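# Unload three sand cores from mould onto plywood boards

## Task

Lift three sand cores out of the mould and set each one down on the plywood boards next to it, releasing them there: the long core with the rounded nose, plus the two upright bladed cores in the mould half on the robot's right side. The remaining two cores must still be standing in the mould afterwards.

## Robot and tools

Robot: two six-joint arms, left_arm and right_arm, each with a two-finger gripper. Joint order in every row and every per-joint list: waist, shoulder, elbow, wrist pitch, wrist yaw, wrist roll; the gripper value follows. Stated joint ranges (rad): waist -2.618 to 3.054, shoulder 0.000 to 3.142, elbow 0.000 to 3.142, wrist pitch -1.571 to 1.571, wrist yaw -1.571 to 1.571, wrist roll -2.094 to 2.094. Real limits may differ by up to 0.059 rad either way.

Frames: the scene frame has its origin at table-top height, halfway between the nominal arm bases; +x points out over the table, +z up, and left_arm sits on the +y side (not necessarily the left of an image). Calibrated bases: left_arm at (+0.031, +0.345, 0) m, quat_wxyz (+1.000, 0, 0, +0.008); right_arm at (+0.030, -0.335, 0) m, quat_wxyz (+1.000, 0, 0, -0.014); both have +z up. Each arm reports end_effector_position (m) and end_effector_quat_wxyz in its own base frame; these may be off by a few cm, more when stretched out. The reported point lies between the finger pads about 1 cm short of the tips; fingers point along the gripper's +z and close along its y.

Cameras: cam_left_wrist and cam_right_wrist, both 896x504, carried on the wrists. Intrinsics: left fx=fy=433.778, cx=446.025, cy=251.203; right fx=fy=443.33, cx=444.172, cy=252.362 (slight radial distortion).

execute_actions(actions, cameras): actions is a list of actions; each action is a list of 1 to 15 rows; each row is one list of 14 numbers in [-1, 1] covering both arms: left waist, shoulder, elbow, wrist pitch, wrist yaw, wrist roll, left opening, then the same seven for right_arm. Every row is one 1/30 s step; if fewer than 15 rows are given the last one is held to fill 15 steps. The joint numbers are offsets, scaled so 1.0 = 2.224 rad for waist, shoulder and elbow and 8.485 rad for the three wrist joints, measured from the Joint targets at the start of that action (not from the previous row). So repeating an offset in a new action moves further. The opening is absolute: +1 fully open, -1 shut. To keep an arm still, send 0 for its joints and repeat its current opening (0 is itself an opening command). An empty list just reports state. An action that would push a joint more than 0.059 rad beyond its range is rejected for both arms; a malformed action or a bad first action rejects the call. cameras: list of names, omitted/null/["all"] for all, [] for none.

move(target, speed, blend, opening_speed, blocking, cameras): target is one 14-number row (same layout and scaling) or a list of up to 15 such rows, each an offset from the Joint targets at the call's start, not from the previous row; openings are absolute. All joints move together, so the hand traces a curve; there is no collision avoidance. speed: rad/s of the joint with the longest way to go, 0.01 to 12.57, default 0.5, one value or one per target. blend: rad, corner rounding per waypoint (default 0 = stop at each). opening_speed: per second on the -1..+1 scale, at least 0.2; use it slowly when closing on cores. Paths last 0.5 s minimum and get cut off past 10 s. Result adds a move: line: done, off_target (resting more than 0.035 rad from target), moving, held or fault, plus limits=held when steps were withheld. done does not imply no contact. blocking=false returns after about 0.5 s while motion continues.

wait(seconds 0 to 10, cameras): lets time pass holding commands. stop(cameras): brakes a running move. zoom_image(camera, region): camera is cam_left_wrist or cam_right_wrist, region [x0, y0, x1, y1] pixels from the top-left, at most 504x504, of that camera's latest image. finished_scene(scene): ends the current scene, given as its integer number; irreversible.

Reading results: Joint positions (rad, then finger gap in m, 0.094 fully open), Joint velocities ("within noise" when settled), Joint targets (base for your next offsets), Joint torques (N m, include arm weight, offset and noisy; joints 1 to 3 wrap at ±28), grip_measured (opening on the command scale; reads slightly wide when empty, and narrower than the part under a full squeeze), grip_effort_nm (motor effort, negative closing; not a pad force), Tool commands. "joint sent to its limit" means a joint reached its end; "joint command not followed" means the clearance check altered targets. Each step a joint target cannot lead its measured angle by more than 0.339 rad (first three) or 2.2 rad (wrist), and targets that would move the hand over 200 mm are scaled back, so big moves need several actions.

Grasping: the gripper reaches full force about 0.05 below the first-contact reading (0.11 or more for small or round parts); sand cores can crumble, so close gently and not far below contact. Release by commanding an opening clearly above grip_measured. Grip force is roughly 50 to 64 N per pad.

Avoid: dropping cores, releasing a core that is still moving, slamming or hitting hard, pressing hard against the mould or table, knocking over the two cores that must stay, anything leaving the table, and any contact between the arms or grippers (can fail the task). A wrist camera cable touching something counts as the hand touching it. If an arm stalls against something, command its targets back past its measured position. Loose items may be nudged occasionally. Motors heat when holding loads or stretched: MOTOR HOT at 75 °C, a fault that folds the arm at 90 °C, collapse at 100 °C. While you think, the simulation keeps running.

Each tool is called after "Emit:" in YAML: its name, and indented under it one key for each argument.

## Session

Emit:
execute_actions:
  actions: []

Scene clock: 0.00 s.
left_arm: end_effector_position=(+0.3631, -0.0246, +0.2028) grip_measured=+1.000 grip_effort_nm=n/a end_effector_quat_wxyz=(+0.569, -0.059, +0.818, -0.064) | right_arm: end_effector_position=(+0.3464, +0.0127, +0.2781) grip_measured=+1.000 grip_effort_nm=n/a end_effector_quat_wxyz=(+0.512, -0.227, +0.829, +0.002)
Joint positions: left_arm=[-0.095 1.034 0.566 0.116 -0.051 -0.203 0.094] | right_arm=[-0.154 1.056 1.018 -0.499 -0.37 -0.476 0.094]
Joint velocities: within noise
Joint torques (N m): no reading
Heat: left arm: 32 °C; right arm: 36 °C.
Joint targets: left_arm=[-0.095 1.027 0.576 0.117 -0.051 -0.202] | right_arm=[-0.154 1.049 1.030 -0.497 -0.374 -0.475]
Tool commands: left_gripper/opening=+1.0 right_gripper/opening=+1.0

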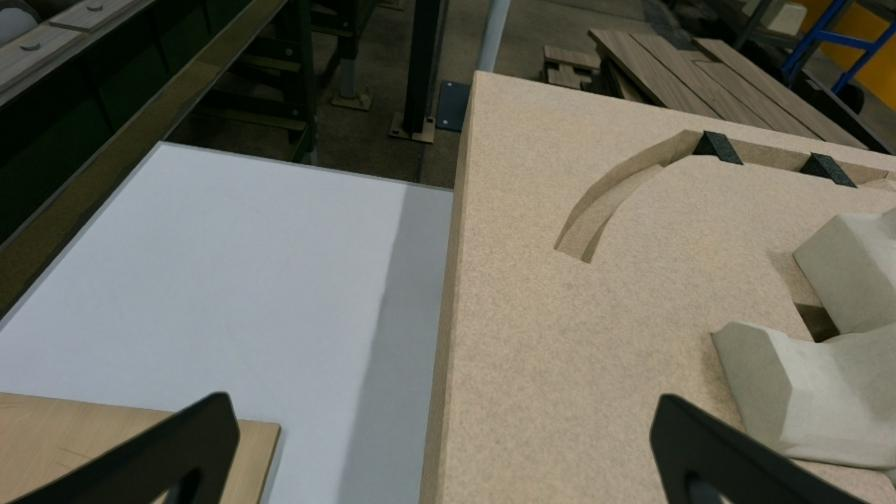

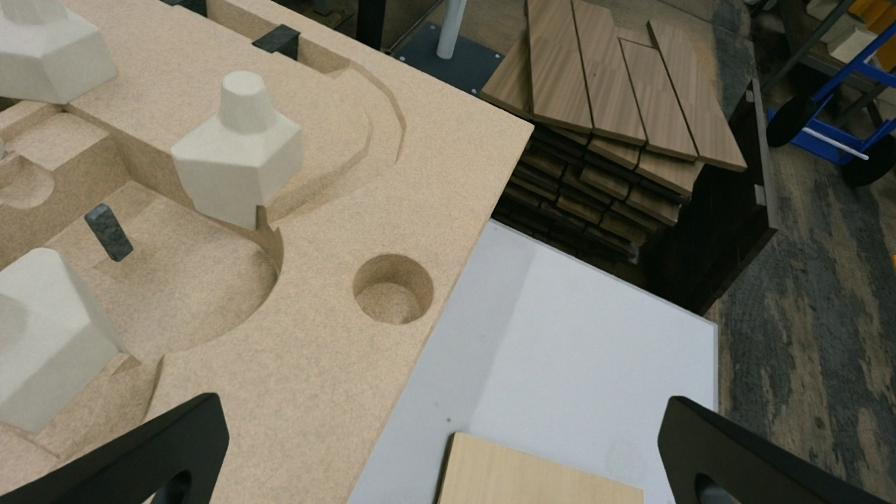

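Emit:
move:
  target: [-0.137,0.244,0.528,-0.1764,0.006,0.0238,1,0.204,0.234,0.324,-0.104,0.0441,0.056,1]

Scene clock: 19.97 s.
left_arm: end_effector_position=(+0.3119, -0.1268, +0.2513) grip_measured=+1.000 grip_effort_nm=0.027 end_effector_quat_wxyz=(+0.180, +0.188, +0.965, -0.033) | right_arm: end_effector_position=(+0.3234, +0.1006, +0.2489) grip_measured=+1.000 grip_effort_nm=0.022 end_effector_quat_wxyz=(+0.180, -0.149, +0.972, +0.029)
Joint positions: left_arm=[-0.393 1.556 1.726 -1.372 -0.007 -0.007 0.094] | right_arm=[0.295 1.561 1.721 -1.364 -0.006 -0.008 0.094]
Joint velocities: within noise
Joint torques (N m): left_arm=[-0.49 -4.44 6.74 1.1 0.1 0.01] | right_arm=[0.42 -4.75 7.61 0.54 0.05 0.01]
Heat: left arm: 35 °C; right arm: 39 °C.
Joint targets: left_arm=[-0.400 1.569 1.751 -1.380 0.000 0.000] | right_arm=[0.300 1.570 1.751 -1.379 0.000 0.000]
move: done

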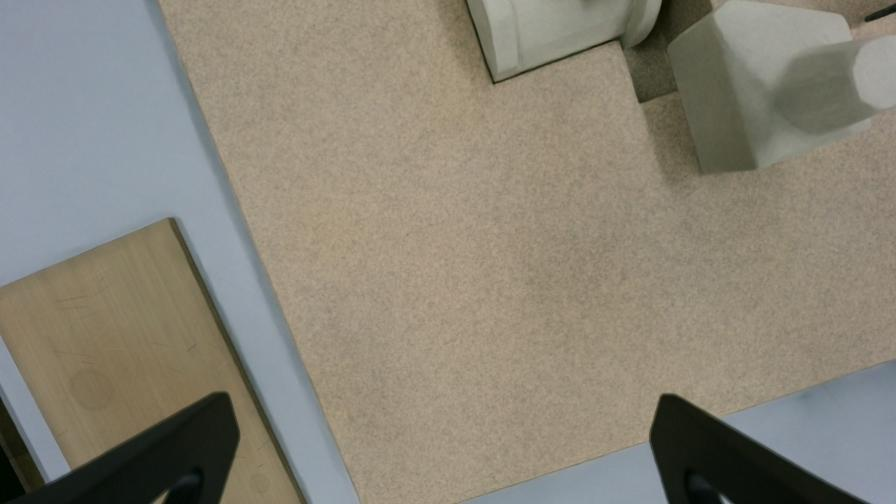

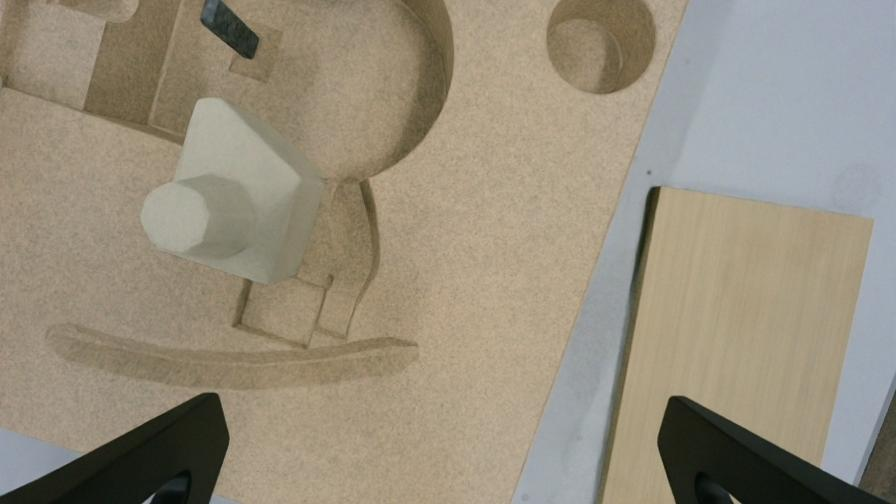

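Emit:
move:
  target: [0,0.199,0.2496,-0.0134,0,0,1,0,0.199,0.2496,-0.0134,0,0,1]

Emit:
move:
  target: [0,0,0,0,0,0,1,0.12,0,0,0,0,0,1]

Scene clock: 30.03 s.
left_arm: end_effector_position=(+0.4046, -0.1653, +0.2542) grip_measured=+1.000 grip_effort_nm=0.027 end_effector_quat_wxyz=(+0.182, +0.188, +0.965, -0.033) | right_arm: end_effector_position=(+0.4196, +0.1298, +0.2513) grip_measured=+1.000 grip_effort_nm=0.032 end_effector_quat_wxyz=(+0.181, -0.149, +0.972, +0.029)
Joint positions: left_arm=[-0.393 1.996 2.282 -1.485 -0.007 -0.007 0.094] | right_arm=[0.295 2.002 2.278 -1.478 -0.005 -0.007 0.094]
Joint velocities: within noise
Joint torques (N m): left_arm=[-0.54 -7.56 6.35 1.05 0.11 0.02] | right_arm=[0.4 -7.83 7.16 0.53 0.04 0.05]
Heat: left arm: 35 °C; right arm: 37 °C.
Joint targets: left_arm=[-0.400 2.012 2.306 -1.493 0.000 -0.001] | right_arm=[0.300 2.012 2.306 -1.493 0.000 0.001]
move: done

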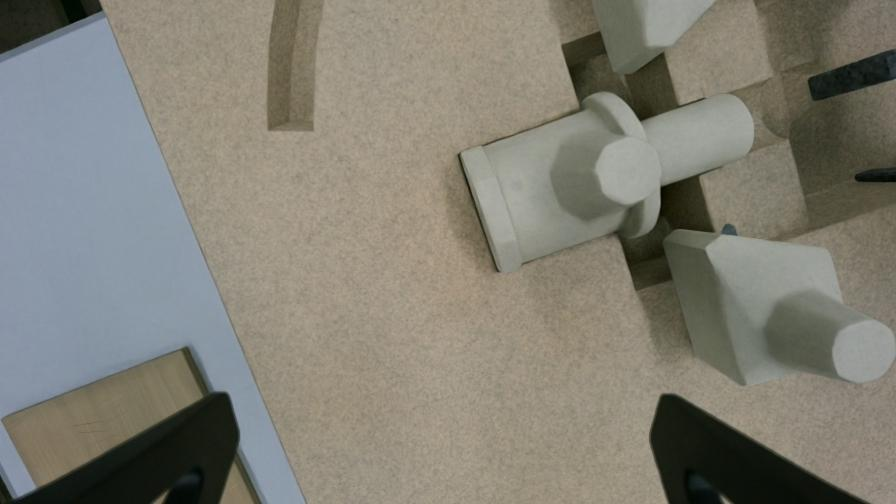

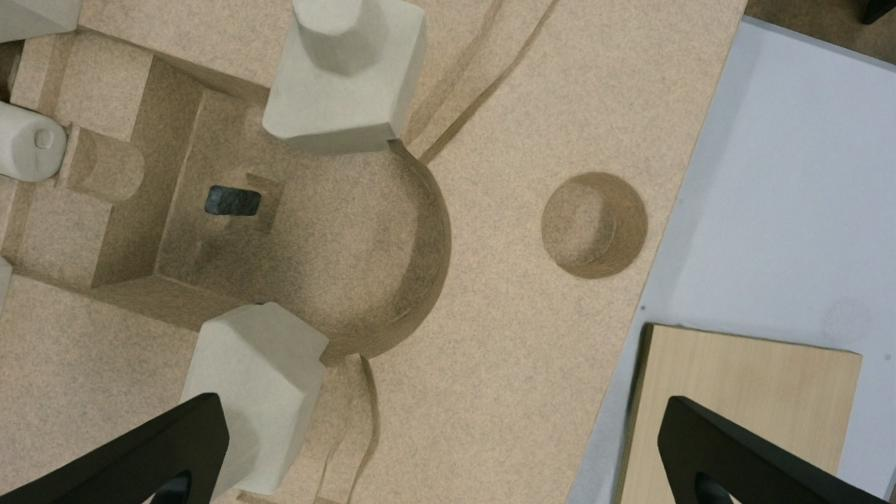

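Scene clock: 31.00 s.
left_arm: end_effector_position=(+0.4044, -0.1652, +0.2541) grip_measured=+1.000 grip_effort_nm=0.027 end_effector_quat_wxyz=(+0.181, +0.188, +0.965, -0.033) | right_arm: end_effector_position=(+0.3688, +0.2382, +0.2512) grip_measured=+1.000 grip_effort_nm=0.032 end_effector_quat_wxyz=(+0.176, -0.280, +0.942, +0.052)
Joint positions: left_arm=[-0.393 1.996 2.282 -1.486 -0.007 -0.007 0.094] | right_arm=[0.571 2.002 2.278 -1.478 -0.001 -0.006 0.094]
Joint velocities: within noise
Joint torques (N m): left_arm=[-0.51 -7.57 6.38 1.06 0.1 0] | right_arm=[-0.42 -7.87 7.17 0.54 0 0.04]
Heat: left arm: 35 °C; right arm: 37 °C.
Joint targets: left_arm=[-0.400 2.012 2.306 -1.493 0.000 -0.001] | right_arm=[0.567 2.012 2.306 -1.493 0.000 0.001]
move: done

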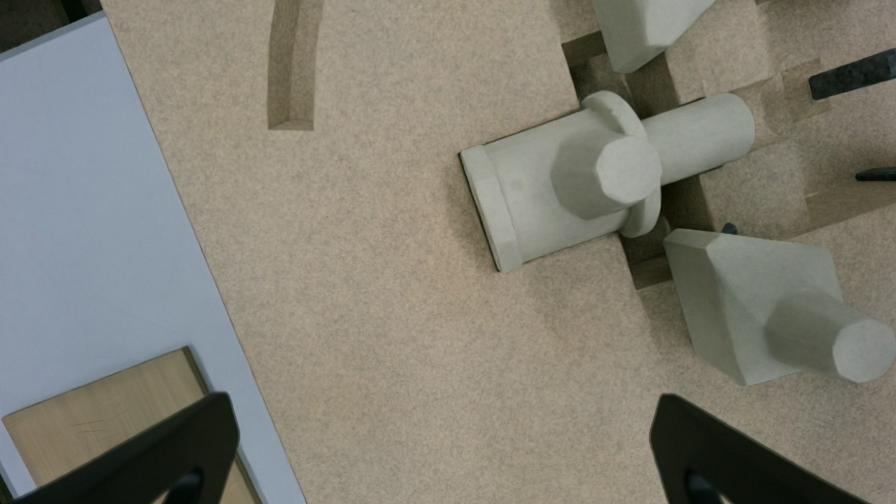

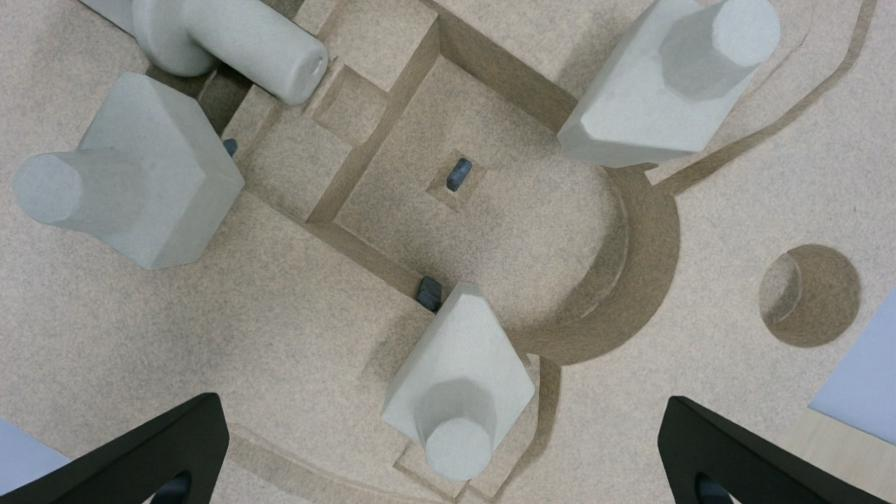

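Emit:
move:
  target: [0,0,0,0,0,0,1,-0.005,-0.0486,-0.1228,-0.0044,0,0,1]
  cameras: ["cam_right_wrist"]

Scene clock: 64.13 s.
left_arm: end_effector_position=(+0.4043, -0.1652, +0.2541) grip_measured=+1.000 grip_effort_nm=0.027 end_effector_quat_wxyz=(+0.181, +0.188, +0.965, -0.033) | right_arm: end_effector_position=(+0.3302, +0.2098, +0.2038) grip_measured=+1.000 grip_effort_nm=0.027 end_effector_quat_wxyz=(+0.074, -0.280, +0.957, +0.022)
Joint positions: left_arm=[-0.393 1.996 2.282 -1.487 -0.007 -0.007 0.094] | right_arm=[0.563 1.94 2.042 -1.517 -0.001 -0.006 0.094]
Joint velocities: within noise
Joint torques (N m): left_arm=[-0.47 -7.56 6.46 1.08 0.09 -0.02] | right_arm=[-0.62 -11.25 4.38 0.24 0.01 0.04]
Heat: left arm: 34 °C; right arm: 37 °C.
Joint targets: left_arm=[-0.400 2.012 2.306 -1.493 0.000 -0.001] | right_arm=[0.556 1.904 2.033 -1.530 0.000 0.001]
move: off_target (right_arm); right_arm: the shoulder is farthest, 0.036 rad from its target
Images, in order (width x height): cam_right_wrist 896x504.

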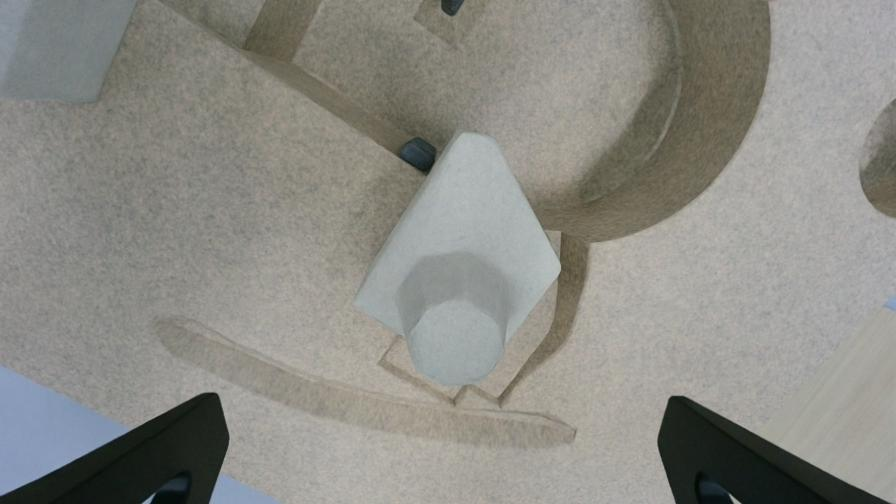

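Emit:
move:
  target: [0,0,0,0,0,0,1,-0.0036,-0.0288,-0.1205,0.0212,0,0,1]
  cameras: ["cam_right_wrist"]
  speed: 0.3

Scene clock: 75.33 s.
left_arm: end_effector_position=(+0.4043, -0.1652, +0.2541) grip_measured=+1.000 grip_effort_nm=0.032 end_effector_quat_wxyz=(+0.181, +0.188, +0.965, -0.033) | right_arm: end_effector_position=(+0.3168, +0.1978, +0.1566) grip_measured=+1.000 grip_effort_nm=0.022 end_effector_quat_wxyz=(+0.046, -0.277, +0.960, +0.014)
Joint positions: left_arm=[-0.393 1.996 2.282 -1.487 -0.007 -0.007 0.094] | right_arm=[0.555 1.878 1.772 -1.368 -0.001 -0.006 0.094]
Joint velocities: within noise
Joint torques (N m): left_arm=[-0.49 -7.73 6.48 1.08 0.11 0.01] | right_arm=[-0.61 -11.12 4.68 0.43 0 0.04]
Heat: left arm: 34 °C; right arm: 39 °C.
Joint targets: left_arm=[-0.400 2.012 2.306 -1.493 0.000 -0.001] | right_arm=[0.548 1.840 1.764 -1.350 0.000 0.001]
move: off_target (right_arm); right_arm: the shoulder is farthest, 0.038 rad from its target
Images, in order (width x height): cam_right_wrist 896x504.

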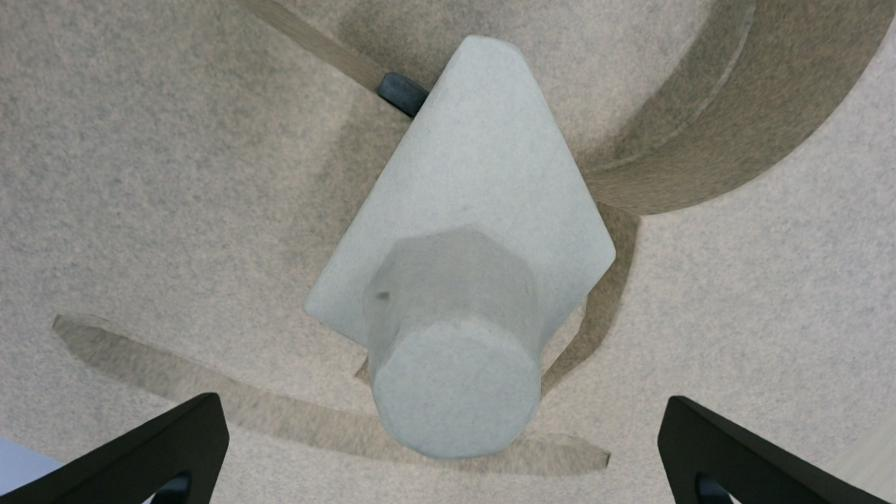

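Emit:
move:
  target: [0,0,0,0,0,0,1,-0.003,0.0369,0.0274,0.0018,0,0,1]
  cameras: ["cam_right_wrist"]
  speed: 0.3

Scene clock: 86.90 s.
left_arm: end_effector_position=(+0.4043, -0.1652, +0.2541) grip_measured=+1.000 grip_effort_nm=0.032 end_effector_quat_wxyz=(+0.181, +0.188, +0.965, -0.033) | right_arm: end_effector_position=(+0.3270, +0.2011, +0.1518) grip_measured=+1.000 grip_effort_nm=0.027 end_effector_quat_wxyz=(+0.050, -0.273, +0.961, +0.015)
Joint positions: left_arm=[-0.393 1.996 2.282 -1.487 -0.007 -0.007 0.094] | right_arm=[0.548 1.911 1.796 -1.352 -0.001 -0.006 0.094]
Joint velocities: within noise
Joint torques (N m): left_arm=[-0.47 -7.56 6.37 1.07 0.07 0.01] | right_arm=[-0.61 -7.32 7.62 0.43 0 0.04]
Heat: left arm: 34 °C; right arm: 40 °C.
Joint targets: left_arm=[-0.400 2.012 2.306 -1.493 0.000 -0.001] | right_arm=[0.541 1.922 1.825 -1.335 0.000 0.001]
move: done
Images, in order (width x height): cam_right_wrist 896x504.

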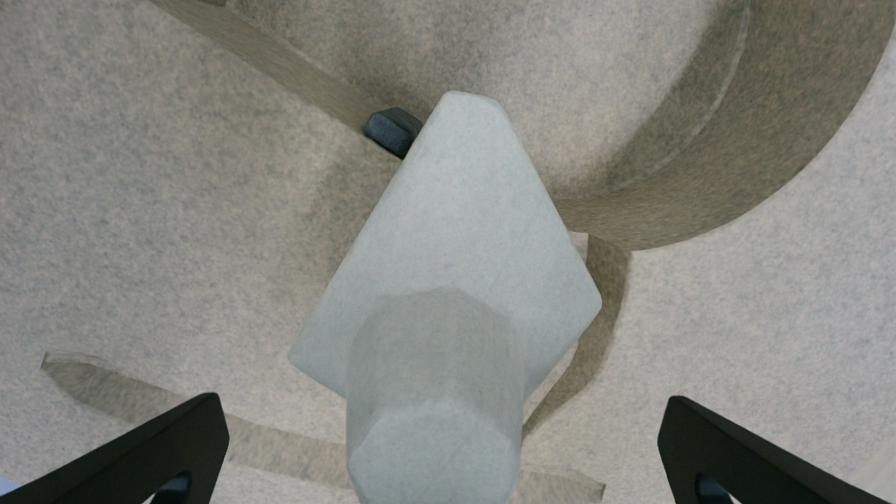

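Emit:
move:
  target: [0,0,0,0,0,0,1,0.002,0.006,0.005,0,0,0,-0.62]
  cameras: ["cam_right_wrist"]
  opening_speed: 0.6

Scene clock: 92.03 s.
left_arm: end_effector_position=(+0.4043, -0.1652, +0.2541) grip_measured=+1.000 grip_effort_nm=0.027 end_effector_quat_wxyz=(+0.181, +0.188, +0.965, -0.033) | right_arm: end_effector_position=(+0.3293, +0.2029, +0.1509) grip_measured=-0.304 grip_effort_nm=-1.004 end_effector_quat_wxyz=(+0.050, -0.273, +0.961, +0.016)
Joint positions: left_arm=[-0.393 1.996 2.282 -1.487 -0.007 -0.007 0.094] | right_arm=[0.548 1.922 1.806 -1.351 -0.003 -0.006 0.033]
Joint velocities: within noise
Joint torques (N m): left_arm=[-0.49 -7.58 6.42 1.07 0.1 0] | right_arm=[-0.2 -7.28 7.66 0.43 0.02 0.04]
Heat: left arm: 34 °C; right arm: 39 °C.
Joint targets: left_arm=[-0.400 2.012 2.306 -1.493 0.000 -0.001] | right_arm=[0.546 1.936 1.837 -1.335 0.000 0.001]
move: done
Images, in order (width x height): cam_right_wrist 896x504.

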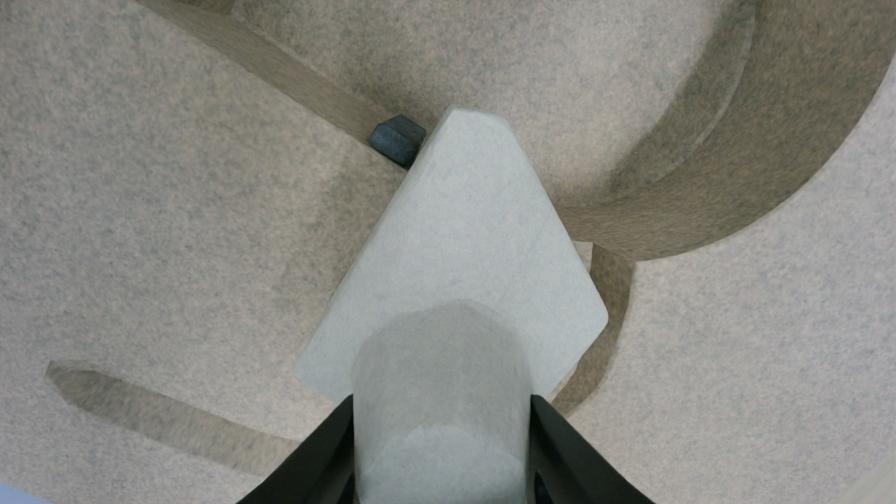

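Emit:
move:
  target:
    - [0,0,0,0,0,0,1,0,0.009,0.0576,-0.0127,0,0,-0.62]
    - [0,0,0,0,0,0,1,0,0.0256,0.1277,-0.0236,0,0,-0.62]
  blend: 0.02
  speed: 0.25

Scene clock: 98.70 s.
left_arm: end_effector_position=(+0.4043, -0.1652, +0.2541) grip_measured=+1.000 grip_effort_nm=0.022 end_effector_quat_wxyz=(+0.181, +0.188, +0.965, -0.033) | right_arm: end_effector_position=(+0.3381, +0.2082, +0.1950) grip_measured=-0.305 grip_effort_nm=-1.009 end_effector_quat_wxyz=(+0.060, -0.273, +0.960, +0.018)
Joint positions: left_arm=[-0.393 1.996 2.282 -1.487 -0.007 -0.007 0.094] | right_arm=[0.548 1.989 2.079 -1.534 -0.003 -0.006 0.033]
Joint velocities: within noise
Joint torques (N m): left_arm=[-0.51 -7.57 6.38 1.08 0.11 0.02] | right_arm=[-0.21 -8.39 8.36 0.3 0.02 0.04]
Heat: left arm: 34 °C; right arm: 40 °C.
Joint targets: left_arm=[-0.400 2.012 2.306 -1.493 0.000 -0.001] | right_arm=[0.546 1.993 2.121 -1.535 0.000 0.001]
move: off_target (right_arm); right_arm: the elbow is farthest, 0.042 rad from its target

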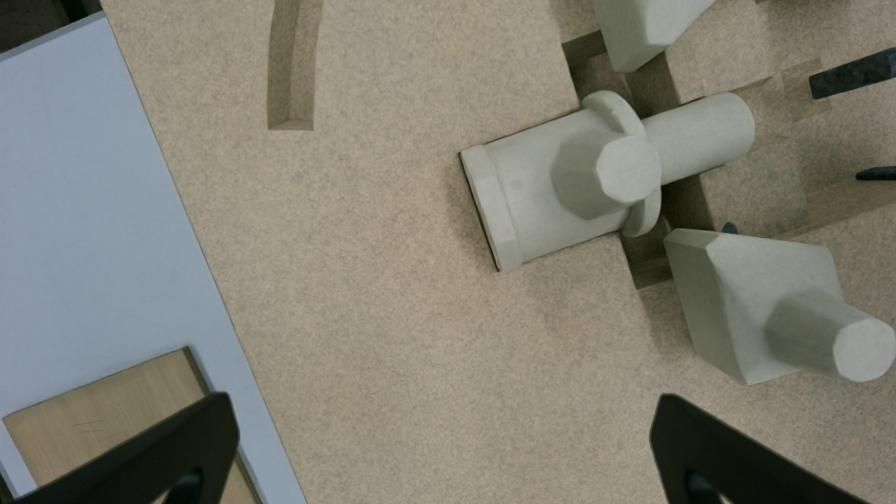

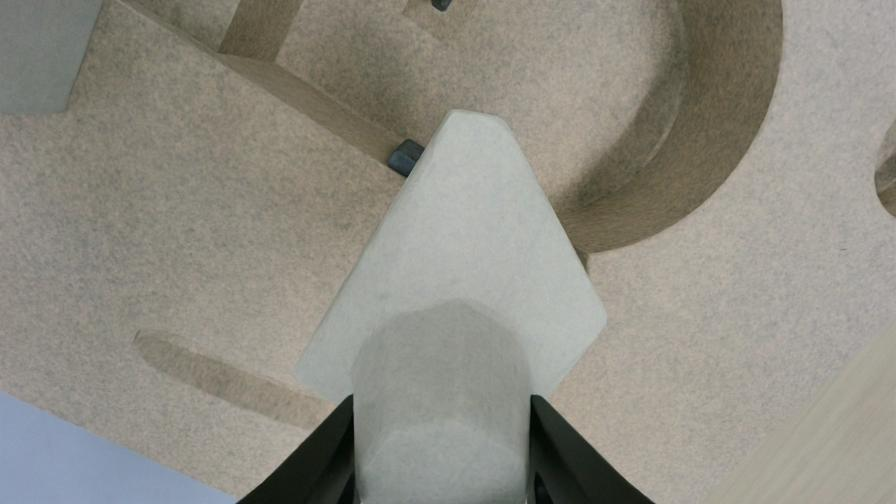

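Emit:
move:
  target: [-0.247,-0.5,-0.677,0.152,0,0,1,0,-0.145,-0.0634,0.0053,0,0,-0.62]

Scene clock: 109.57 s.
left_arm: end_effector_position=(+0.2039, -0.2773, +0.2792) grip_measured=+1.000 grip_effort_nm=0.037 end_effector_quat_wxyz=(+0.516, +0.367, +0.728, -0.262) | right_arm: end_effector_position=(+0.2995, +0.1847, +0.2634) grip_measured=-0.305 grip_effort_nm=-1.004 end_effector_quat_wxyz=(+0.142, -0.271, +0.951, +0.041)
Joint positions: left_arm=[-0.942 0.917 0.808 -0.228 -0.005 -0.006 0.094] | right_arm=[0.548 1.716 1.977 -1.536 -0.003 -0.006 0.033]
Joint velocities: within noise
Joint torques (N m): left_arm=[-0.49 -2.84 5.15 2.44 0.06 0] | right_arm=[-0.23 -10.21 5.05 1 0.03 0.04]
Heat: left arm: 34 °C; right arm: 42 °C.
Joint targets: left_arm=[-0.949 0.899 0.800 -0.204 0.000 0.000] | right_arm=[0.546 1.670 1.980 -1.490 0.000 0.001]
move: off_target (right_arm); right_arm: the shoulder is farthest, 0.046 rad from its target

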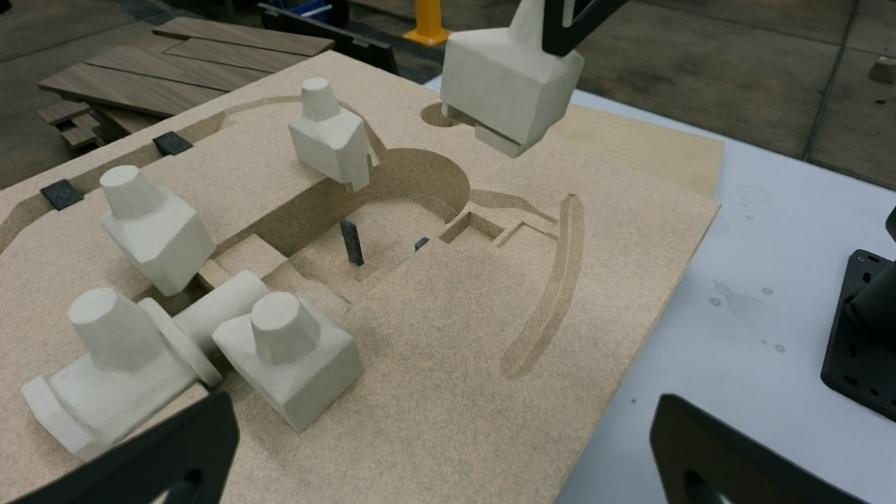

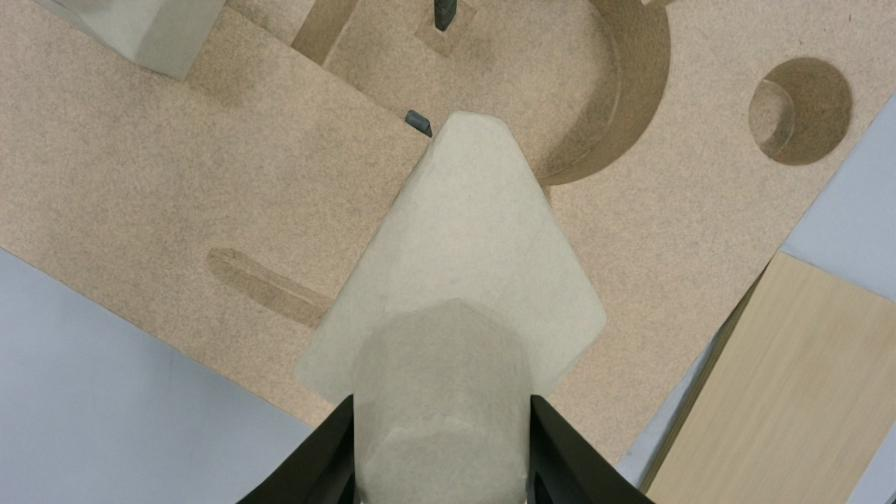

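Emit:
zoom_image:
  camera: "cam_left_wrist"
  region: [420, 0, 620, 180]

Scaled by 2.520.

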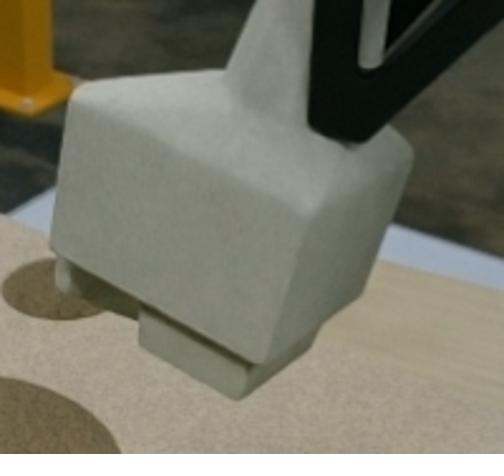

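Emit:
move:
  target: [0,0,0,0,0,0,1,-0.394,0,0,0,0,0,-0.62]
  cameras: ["cam_right_wrist"]

Scene clock: 118.93 s.
left_arm: end_effector_position=(+0.2040, -0.2773, +0.2795) grip_measured=+1.000 grip_effort_nm=0.027 end_effector_quat_wxyz=(+0.516, +0.366, +0.728, -0.263) | right_arm: end_effector_position=(+0.3327, -0.1150, +0.2634) grip_measured=-0.305 grip_effort_nm=-1.004 end_effector_quat_wxyz=(+0.145, +0.162, +0.976, -0.027)
Joint positions: left_arm=[-0.942 0.917 0.808 -0.226 -0.005 -0.006 0.094] | right_arm=[-0.334 1.716 1.977 -1.535 0.004 -0.005 0.033]
Joint velocities: within noise
Joint torques (N m): left_arm=[-0.51 -2.78 5.16 2.42 0.08 -0.01] | right_arm=[0.13 -10.17 5.05 1.01 -0.06 0.03]
Heat: left arm: 35 °C; right arm: 41 °C.
Joint targets: left_arm=[-0.949 0.899 0.800 -0.204 0.000 0.000] | right_arm=[-0.331 1.670 1.980 -1.490 0.000 0.001]
move: off_target (right_arm); right_arm: the shoulder is farthest, 0.046 rad from its target
Images, in order (width x height): cam_right_wrist 896x504.

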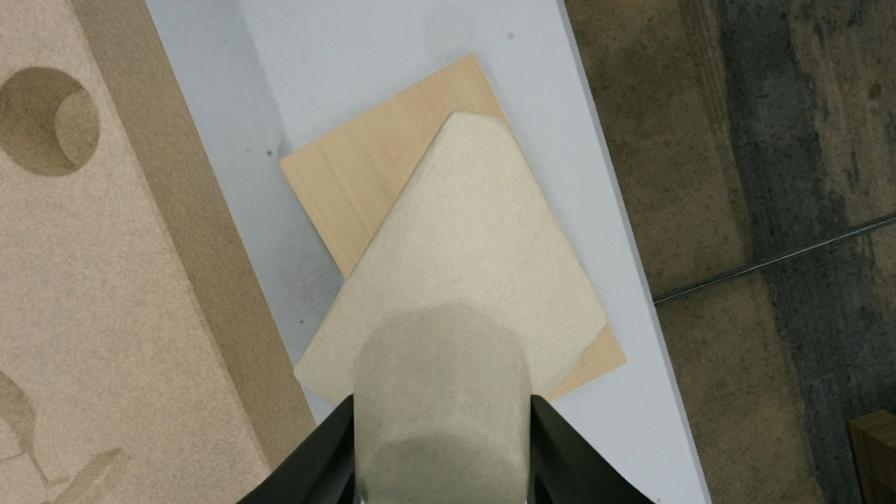

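Emit:
move:
  target:
    - [0,0,0,0,0,0,1,-0.071,-0.108,-0.166,0.0059,0,-0.0707,-0.62]
    - [0,0,0,0,0,0,1,-0.071,-0.081,-0.3237,0.0342,0,-0.0707,-0.62]

Scene clock: 146.37 s.
left_arm: end_effector_position=(+0.2040, -0.2773, +0.2795) grip_measured=+1.000 grip_effort_nm=0.027 end_effector_quat_wxyz=(+0.516, +0.366, +0.728, -0.263) | right_arm: end_effector_position=(+0.2449, -0.1277, +0.1331) grip_measured=-0.305 grip_effort_nm=-1.004 end_effector_quat_wxyz=(+0.040, -0.054, +0.997, -0.025)
Joint positions: left_arm=[-0.942 0.917 0.808 -0.226 -0.005 -0.006 0.094] | right_arm=[-0.483 1.497 1.251 -1.23 0.002 -0.591 0.033]
Joint velocities: within noise
Joint torques (N m): left_arm=[-0.47 -2.86 5.09 2.44 0.06 0.04] | right_arm=[-0.49 -5.5 5.91 0.54 -0.02 -0.12]
Heat: left arm: 39 °C; right arm: 40 °C.
Joint targets: left_arm=[-0.949 0.899 0.800 -0.204 0.000 0.000] | right_arm=[-0.488 1.490 1.260 -1.200 0.000 -0.599]
move: done

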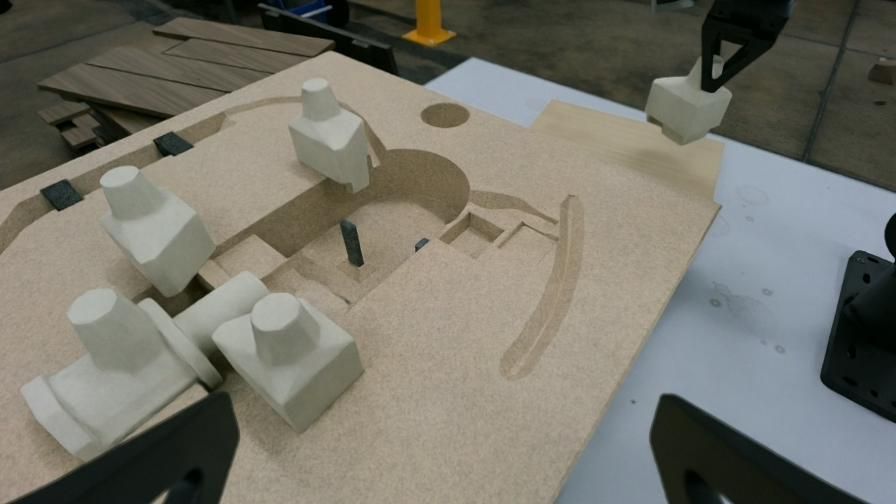

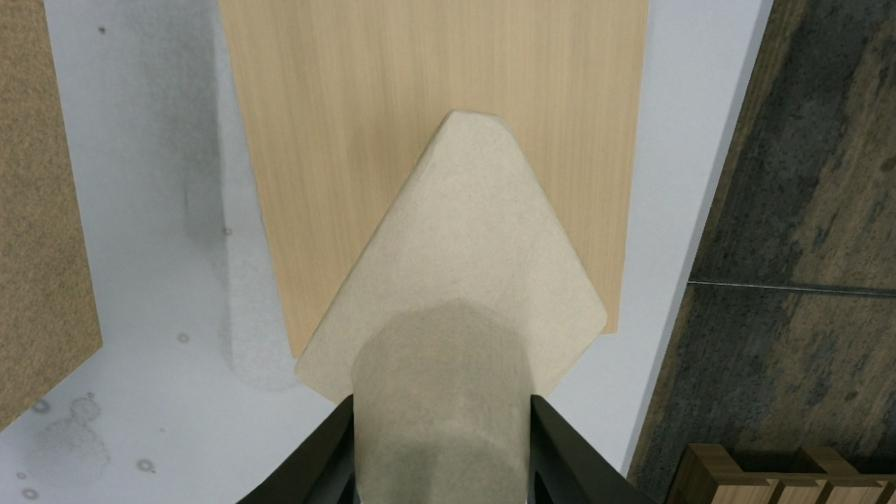

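Emit:
move:
  target: [0,0,0,0,0,0,1,0.0202,0.0247,-0.0247,0.0094,0,0.0058,-0.62]
  speed: 0.2

Scene clock: 152.90 s.
left_arm: end_effector_position=(+0.2040, -0.2773, +0.2795) grip_measured=+1.000 grip_effort_nm=0.032 end_effector_quat_wxyz=(+0.516, +0.366, +0.728, -0.263) | right_arm: end_effector_position=(+0.2532, -0.1220, +0.1090) grip_measured=-0.305 grip_effort_nm=-1.009 end_effector_quat_wxyz=(+0.029, -0.054, +0.998, -0.019)
Joint positions: left_arm=[-0.942 0.917 0.808 -0.226 -0.005 -0.006 0.094] | right_arm=[-0.449 1.545 1.203 -1.16 0.006 -0.557 0.033]
Joint velocities: within noise
Joint torques (N m): left_arm=[-0.5 -2.91 5.12 2.42 0.1 -0.01] | right_arm=[0.43 -5.34 5.35 0.6 -0.06 0.05]
Heat: left arm: 39 °C; right arm: 38 °C.
Joint targets: left_arm=[-0.949 0.899 0.800 -0.204 0.000 0.000] | right_arm=[-0.444 1.545 1.205 -1.121 0.000 -0.550]
move: off_target (right_arm); right_arm: the wrist pitch is farthest, 0.040 rad from its target

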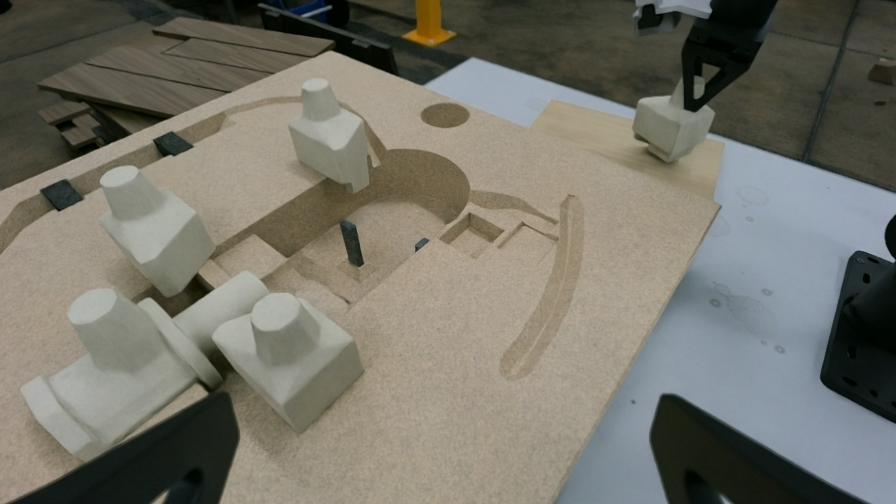

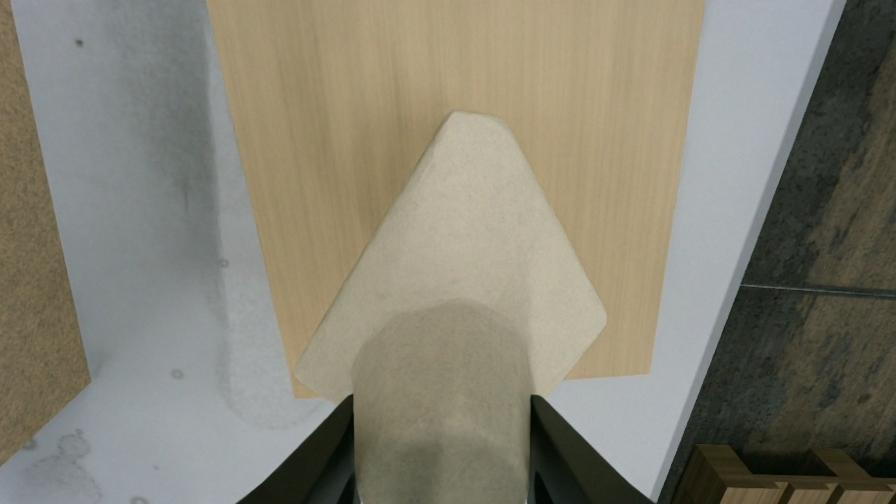

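Emit:
move:
  target: [0,0,0,0,0,0,1,0.0,0.0054,-0.018,0.0037,0,0,-0.62]
  speed: 0.1

Emit:
zoom_image:
  camera: "cam_left_wrist"
  region: [560, 50, 760, 220]

Scene clock: 158.00 s.
left_arm: end_effector_position=(+0.2040, -0.2773, +0.2795) grip_measured=+1.000 grip_effort_nm=0.037 end_effector_quat_wxyz=(+0.516, +0.366, +0.728, -0.263) | right_arm: end_effector_position=(+0.2519, -0.1215, +0.1069) grip_measured=-0.305 grip_effort_nm=-1.004 end_effector_quat_wxyz=(+0.026, -0.053, +0.998, -0.018)
Joint positions: left_arm=[-0.942 0.917 0.808 -0.226 -0.005 -0.006 0.094] | right_arm=[-0.449 1.545 1.195 -1.157 0.007 -0.555 0.033]
Joint velocities: within noise
Joint torques (N m): left_arm=[-0.43 -2.85 5.18 2.43 0.09 0.01] | right_arm=[0.44 -4.4 2.95 0.86 -0.07 0.01]
Heat: left arm: 40 °C; right arm: 38 °C.
Joint targets: left_arm=[-0.949 0.899 0.800 -0.204 0.000 0.000] | right_arm=[-0.444 1.557 1.165 -1.089 0.000 -0.550]
move: off_target (right_arm); right_arm: the wrist pitch is farthest, 0.067 rad from its target

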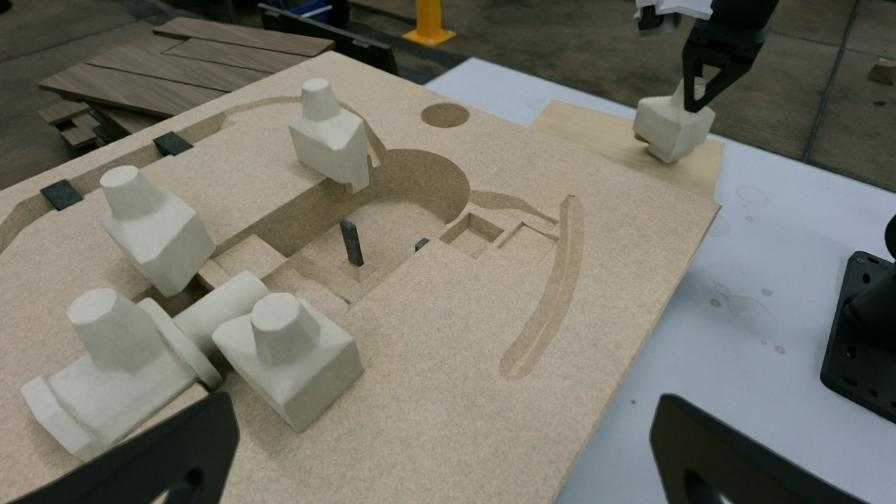

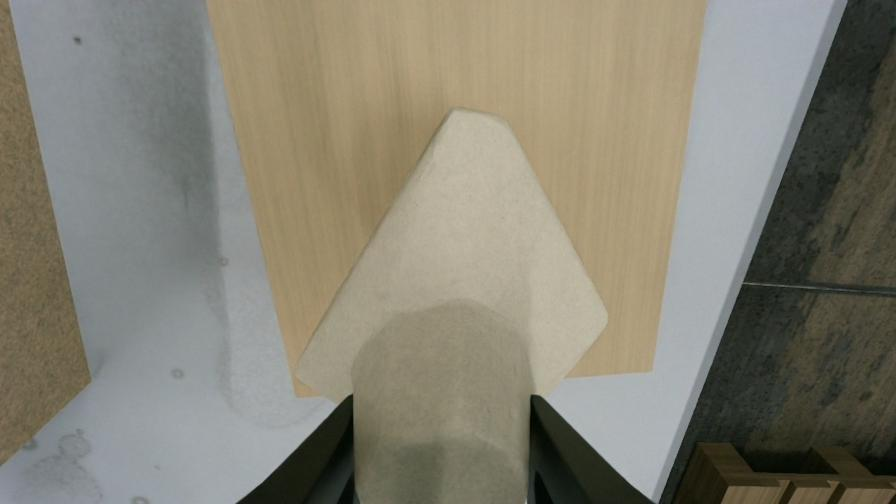

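Scaled by 2.520.

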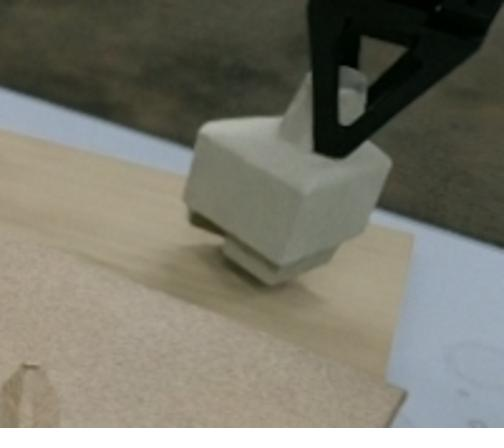

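Emit:
move:
  target: [0,0,0,0,0,0,1,0,-0.003,0.0115,-0.005,0,0,-0.62]
  cameras: []

Emit:
move:
  target: [0,0,0,0,0,0,1,0,0,0,0,0,0,0.1]
  opening_speed: 0.3

Emit:
zoom_image:
  camera: "cam_left_wrist"
  region: [560, 50, 760, 220]

Scene clock: 164.20 s.
left_arm: end_effector_position=(+0.2040, -0.2773, +0.2795) grip_measured=+1.000 grip_effort_nm=0.032 end_effector_quat_wxyz=(+0.516, +0.366, +0.728, -0.263) | right_arm: end_effector_position=(+0.2514, -0.1214, +0.1070) grip_measured=-0.305 grip_effort_nm=-1.009 end_effector_quat_wxyz=(+0.025, -0.052, +0.998, -0.018)
Joint positions: left_arm=[-0.942 0.917 0.808 -0.226 -0.005 -0.006 0.094] | right_arm=[-0.449 1.545 1.195 -1.159 0.007 -0.554 0.033]
Joint velocities: within noise
Joint torques (N m): left_arm=[-0.51 -2.82 5.22 2.44 0.09 -0.01] | right_arm=[0.46 -4.85 4.85 0.47 -0.07 0.01]
Heat: left arm: 40 °C; right arm: 38 °C.
Joint targets: left_arm=[-0.949 0.899 0.800 -0.204 0.000 0.000] | right_arm=[-0.444 1.550 1.190 -1.131 0.000 -0.550]
move: done
No camera images: "cameras" was empty.

Scene clock: 166.80 s.
left_arm: end_effector_position=(+0.2040, -0.2773, +0.2795) grip_measured=+1.000 grip_effort_nm=0.037 end_effector_quat_wxyz=(+0.516, +0.366, +0.728, -0.263) | right_arm: end_effector_position=(+0.2519, -0.1201, +0.1070) grip_measured=+0.097 grip_effort_nm=0.173 end_effector_quat_wxyz=(+0.027, -0.053, +0.998, -0.015)
Joint positions: left_arm=[-0.942 0.917 0.808 -0.226 -0.005 -0.006 0.094] | right_arm=[-0.449 1.545 1.195 -1.159 0 -0.554 0.052]
Joint velocities: within noise
Joint torques (N m): left_arm=[-0.57 -2.82 5.14 2.44 0.09 0.02] | right_arm=[0.44 -4.86 4.83 0.49 0 0.01]
Heat: left arm: 41 °C; right arm: 38 °C.
Joint targets: left_arm=[-0.949 0.899 0.800 -0.204 0.000 0.000] | right_arm=[-0.444 1.550 1.190 -1.132 0.000 -0.550]
move: done

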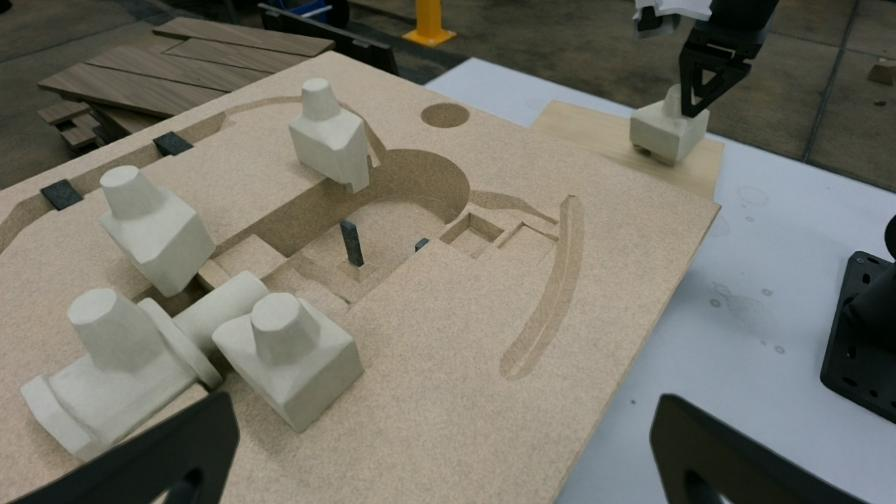

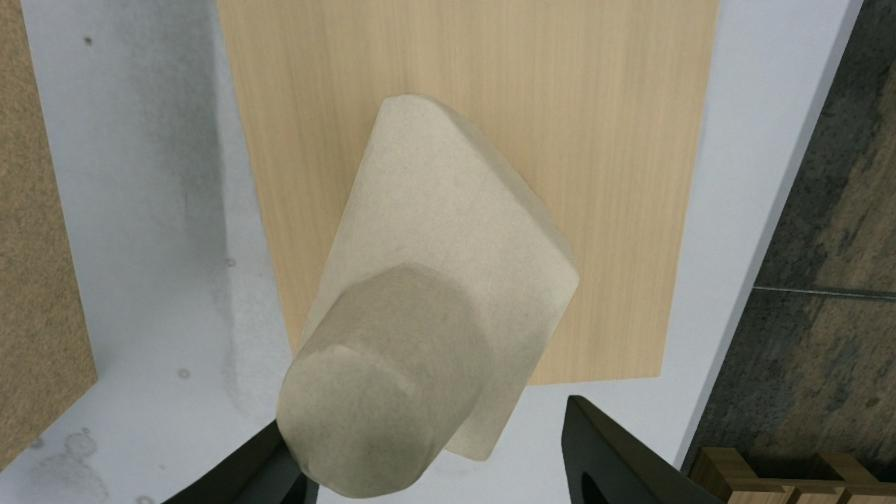

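Scaled by 2.520.

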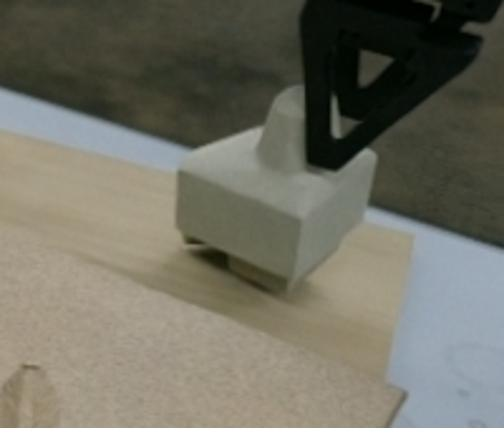

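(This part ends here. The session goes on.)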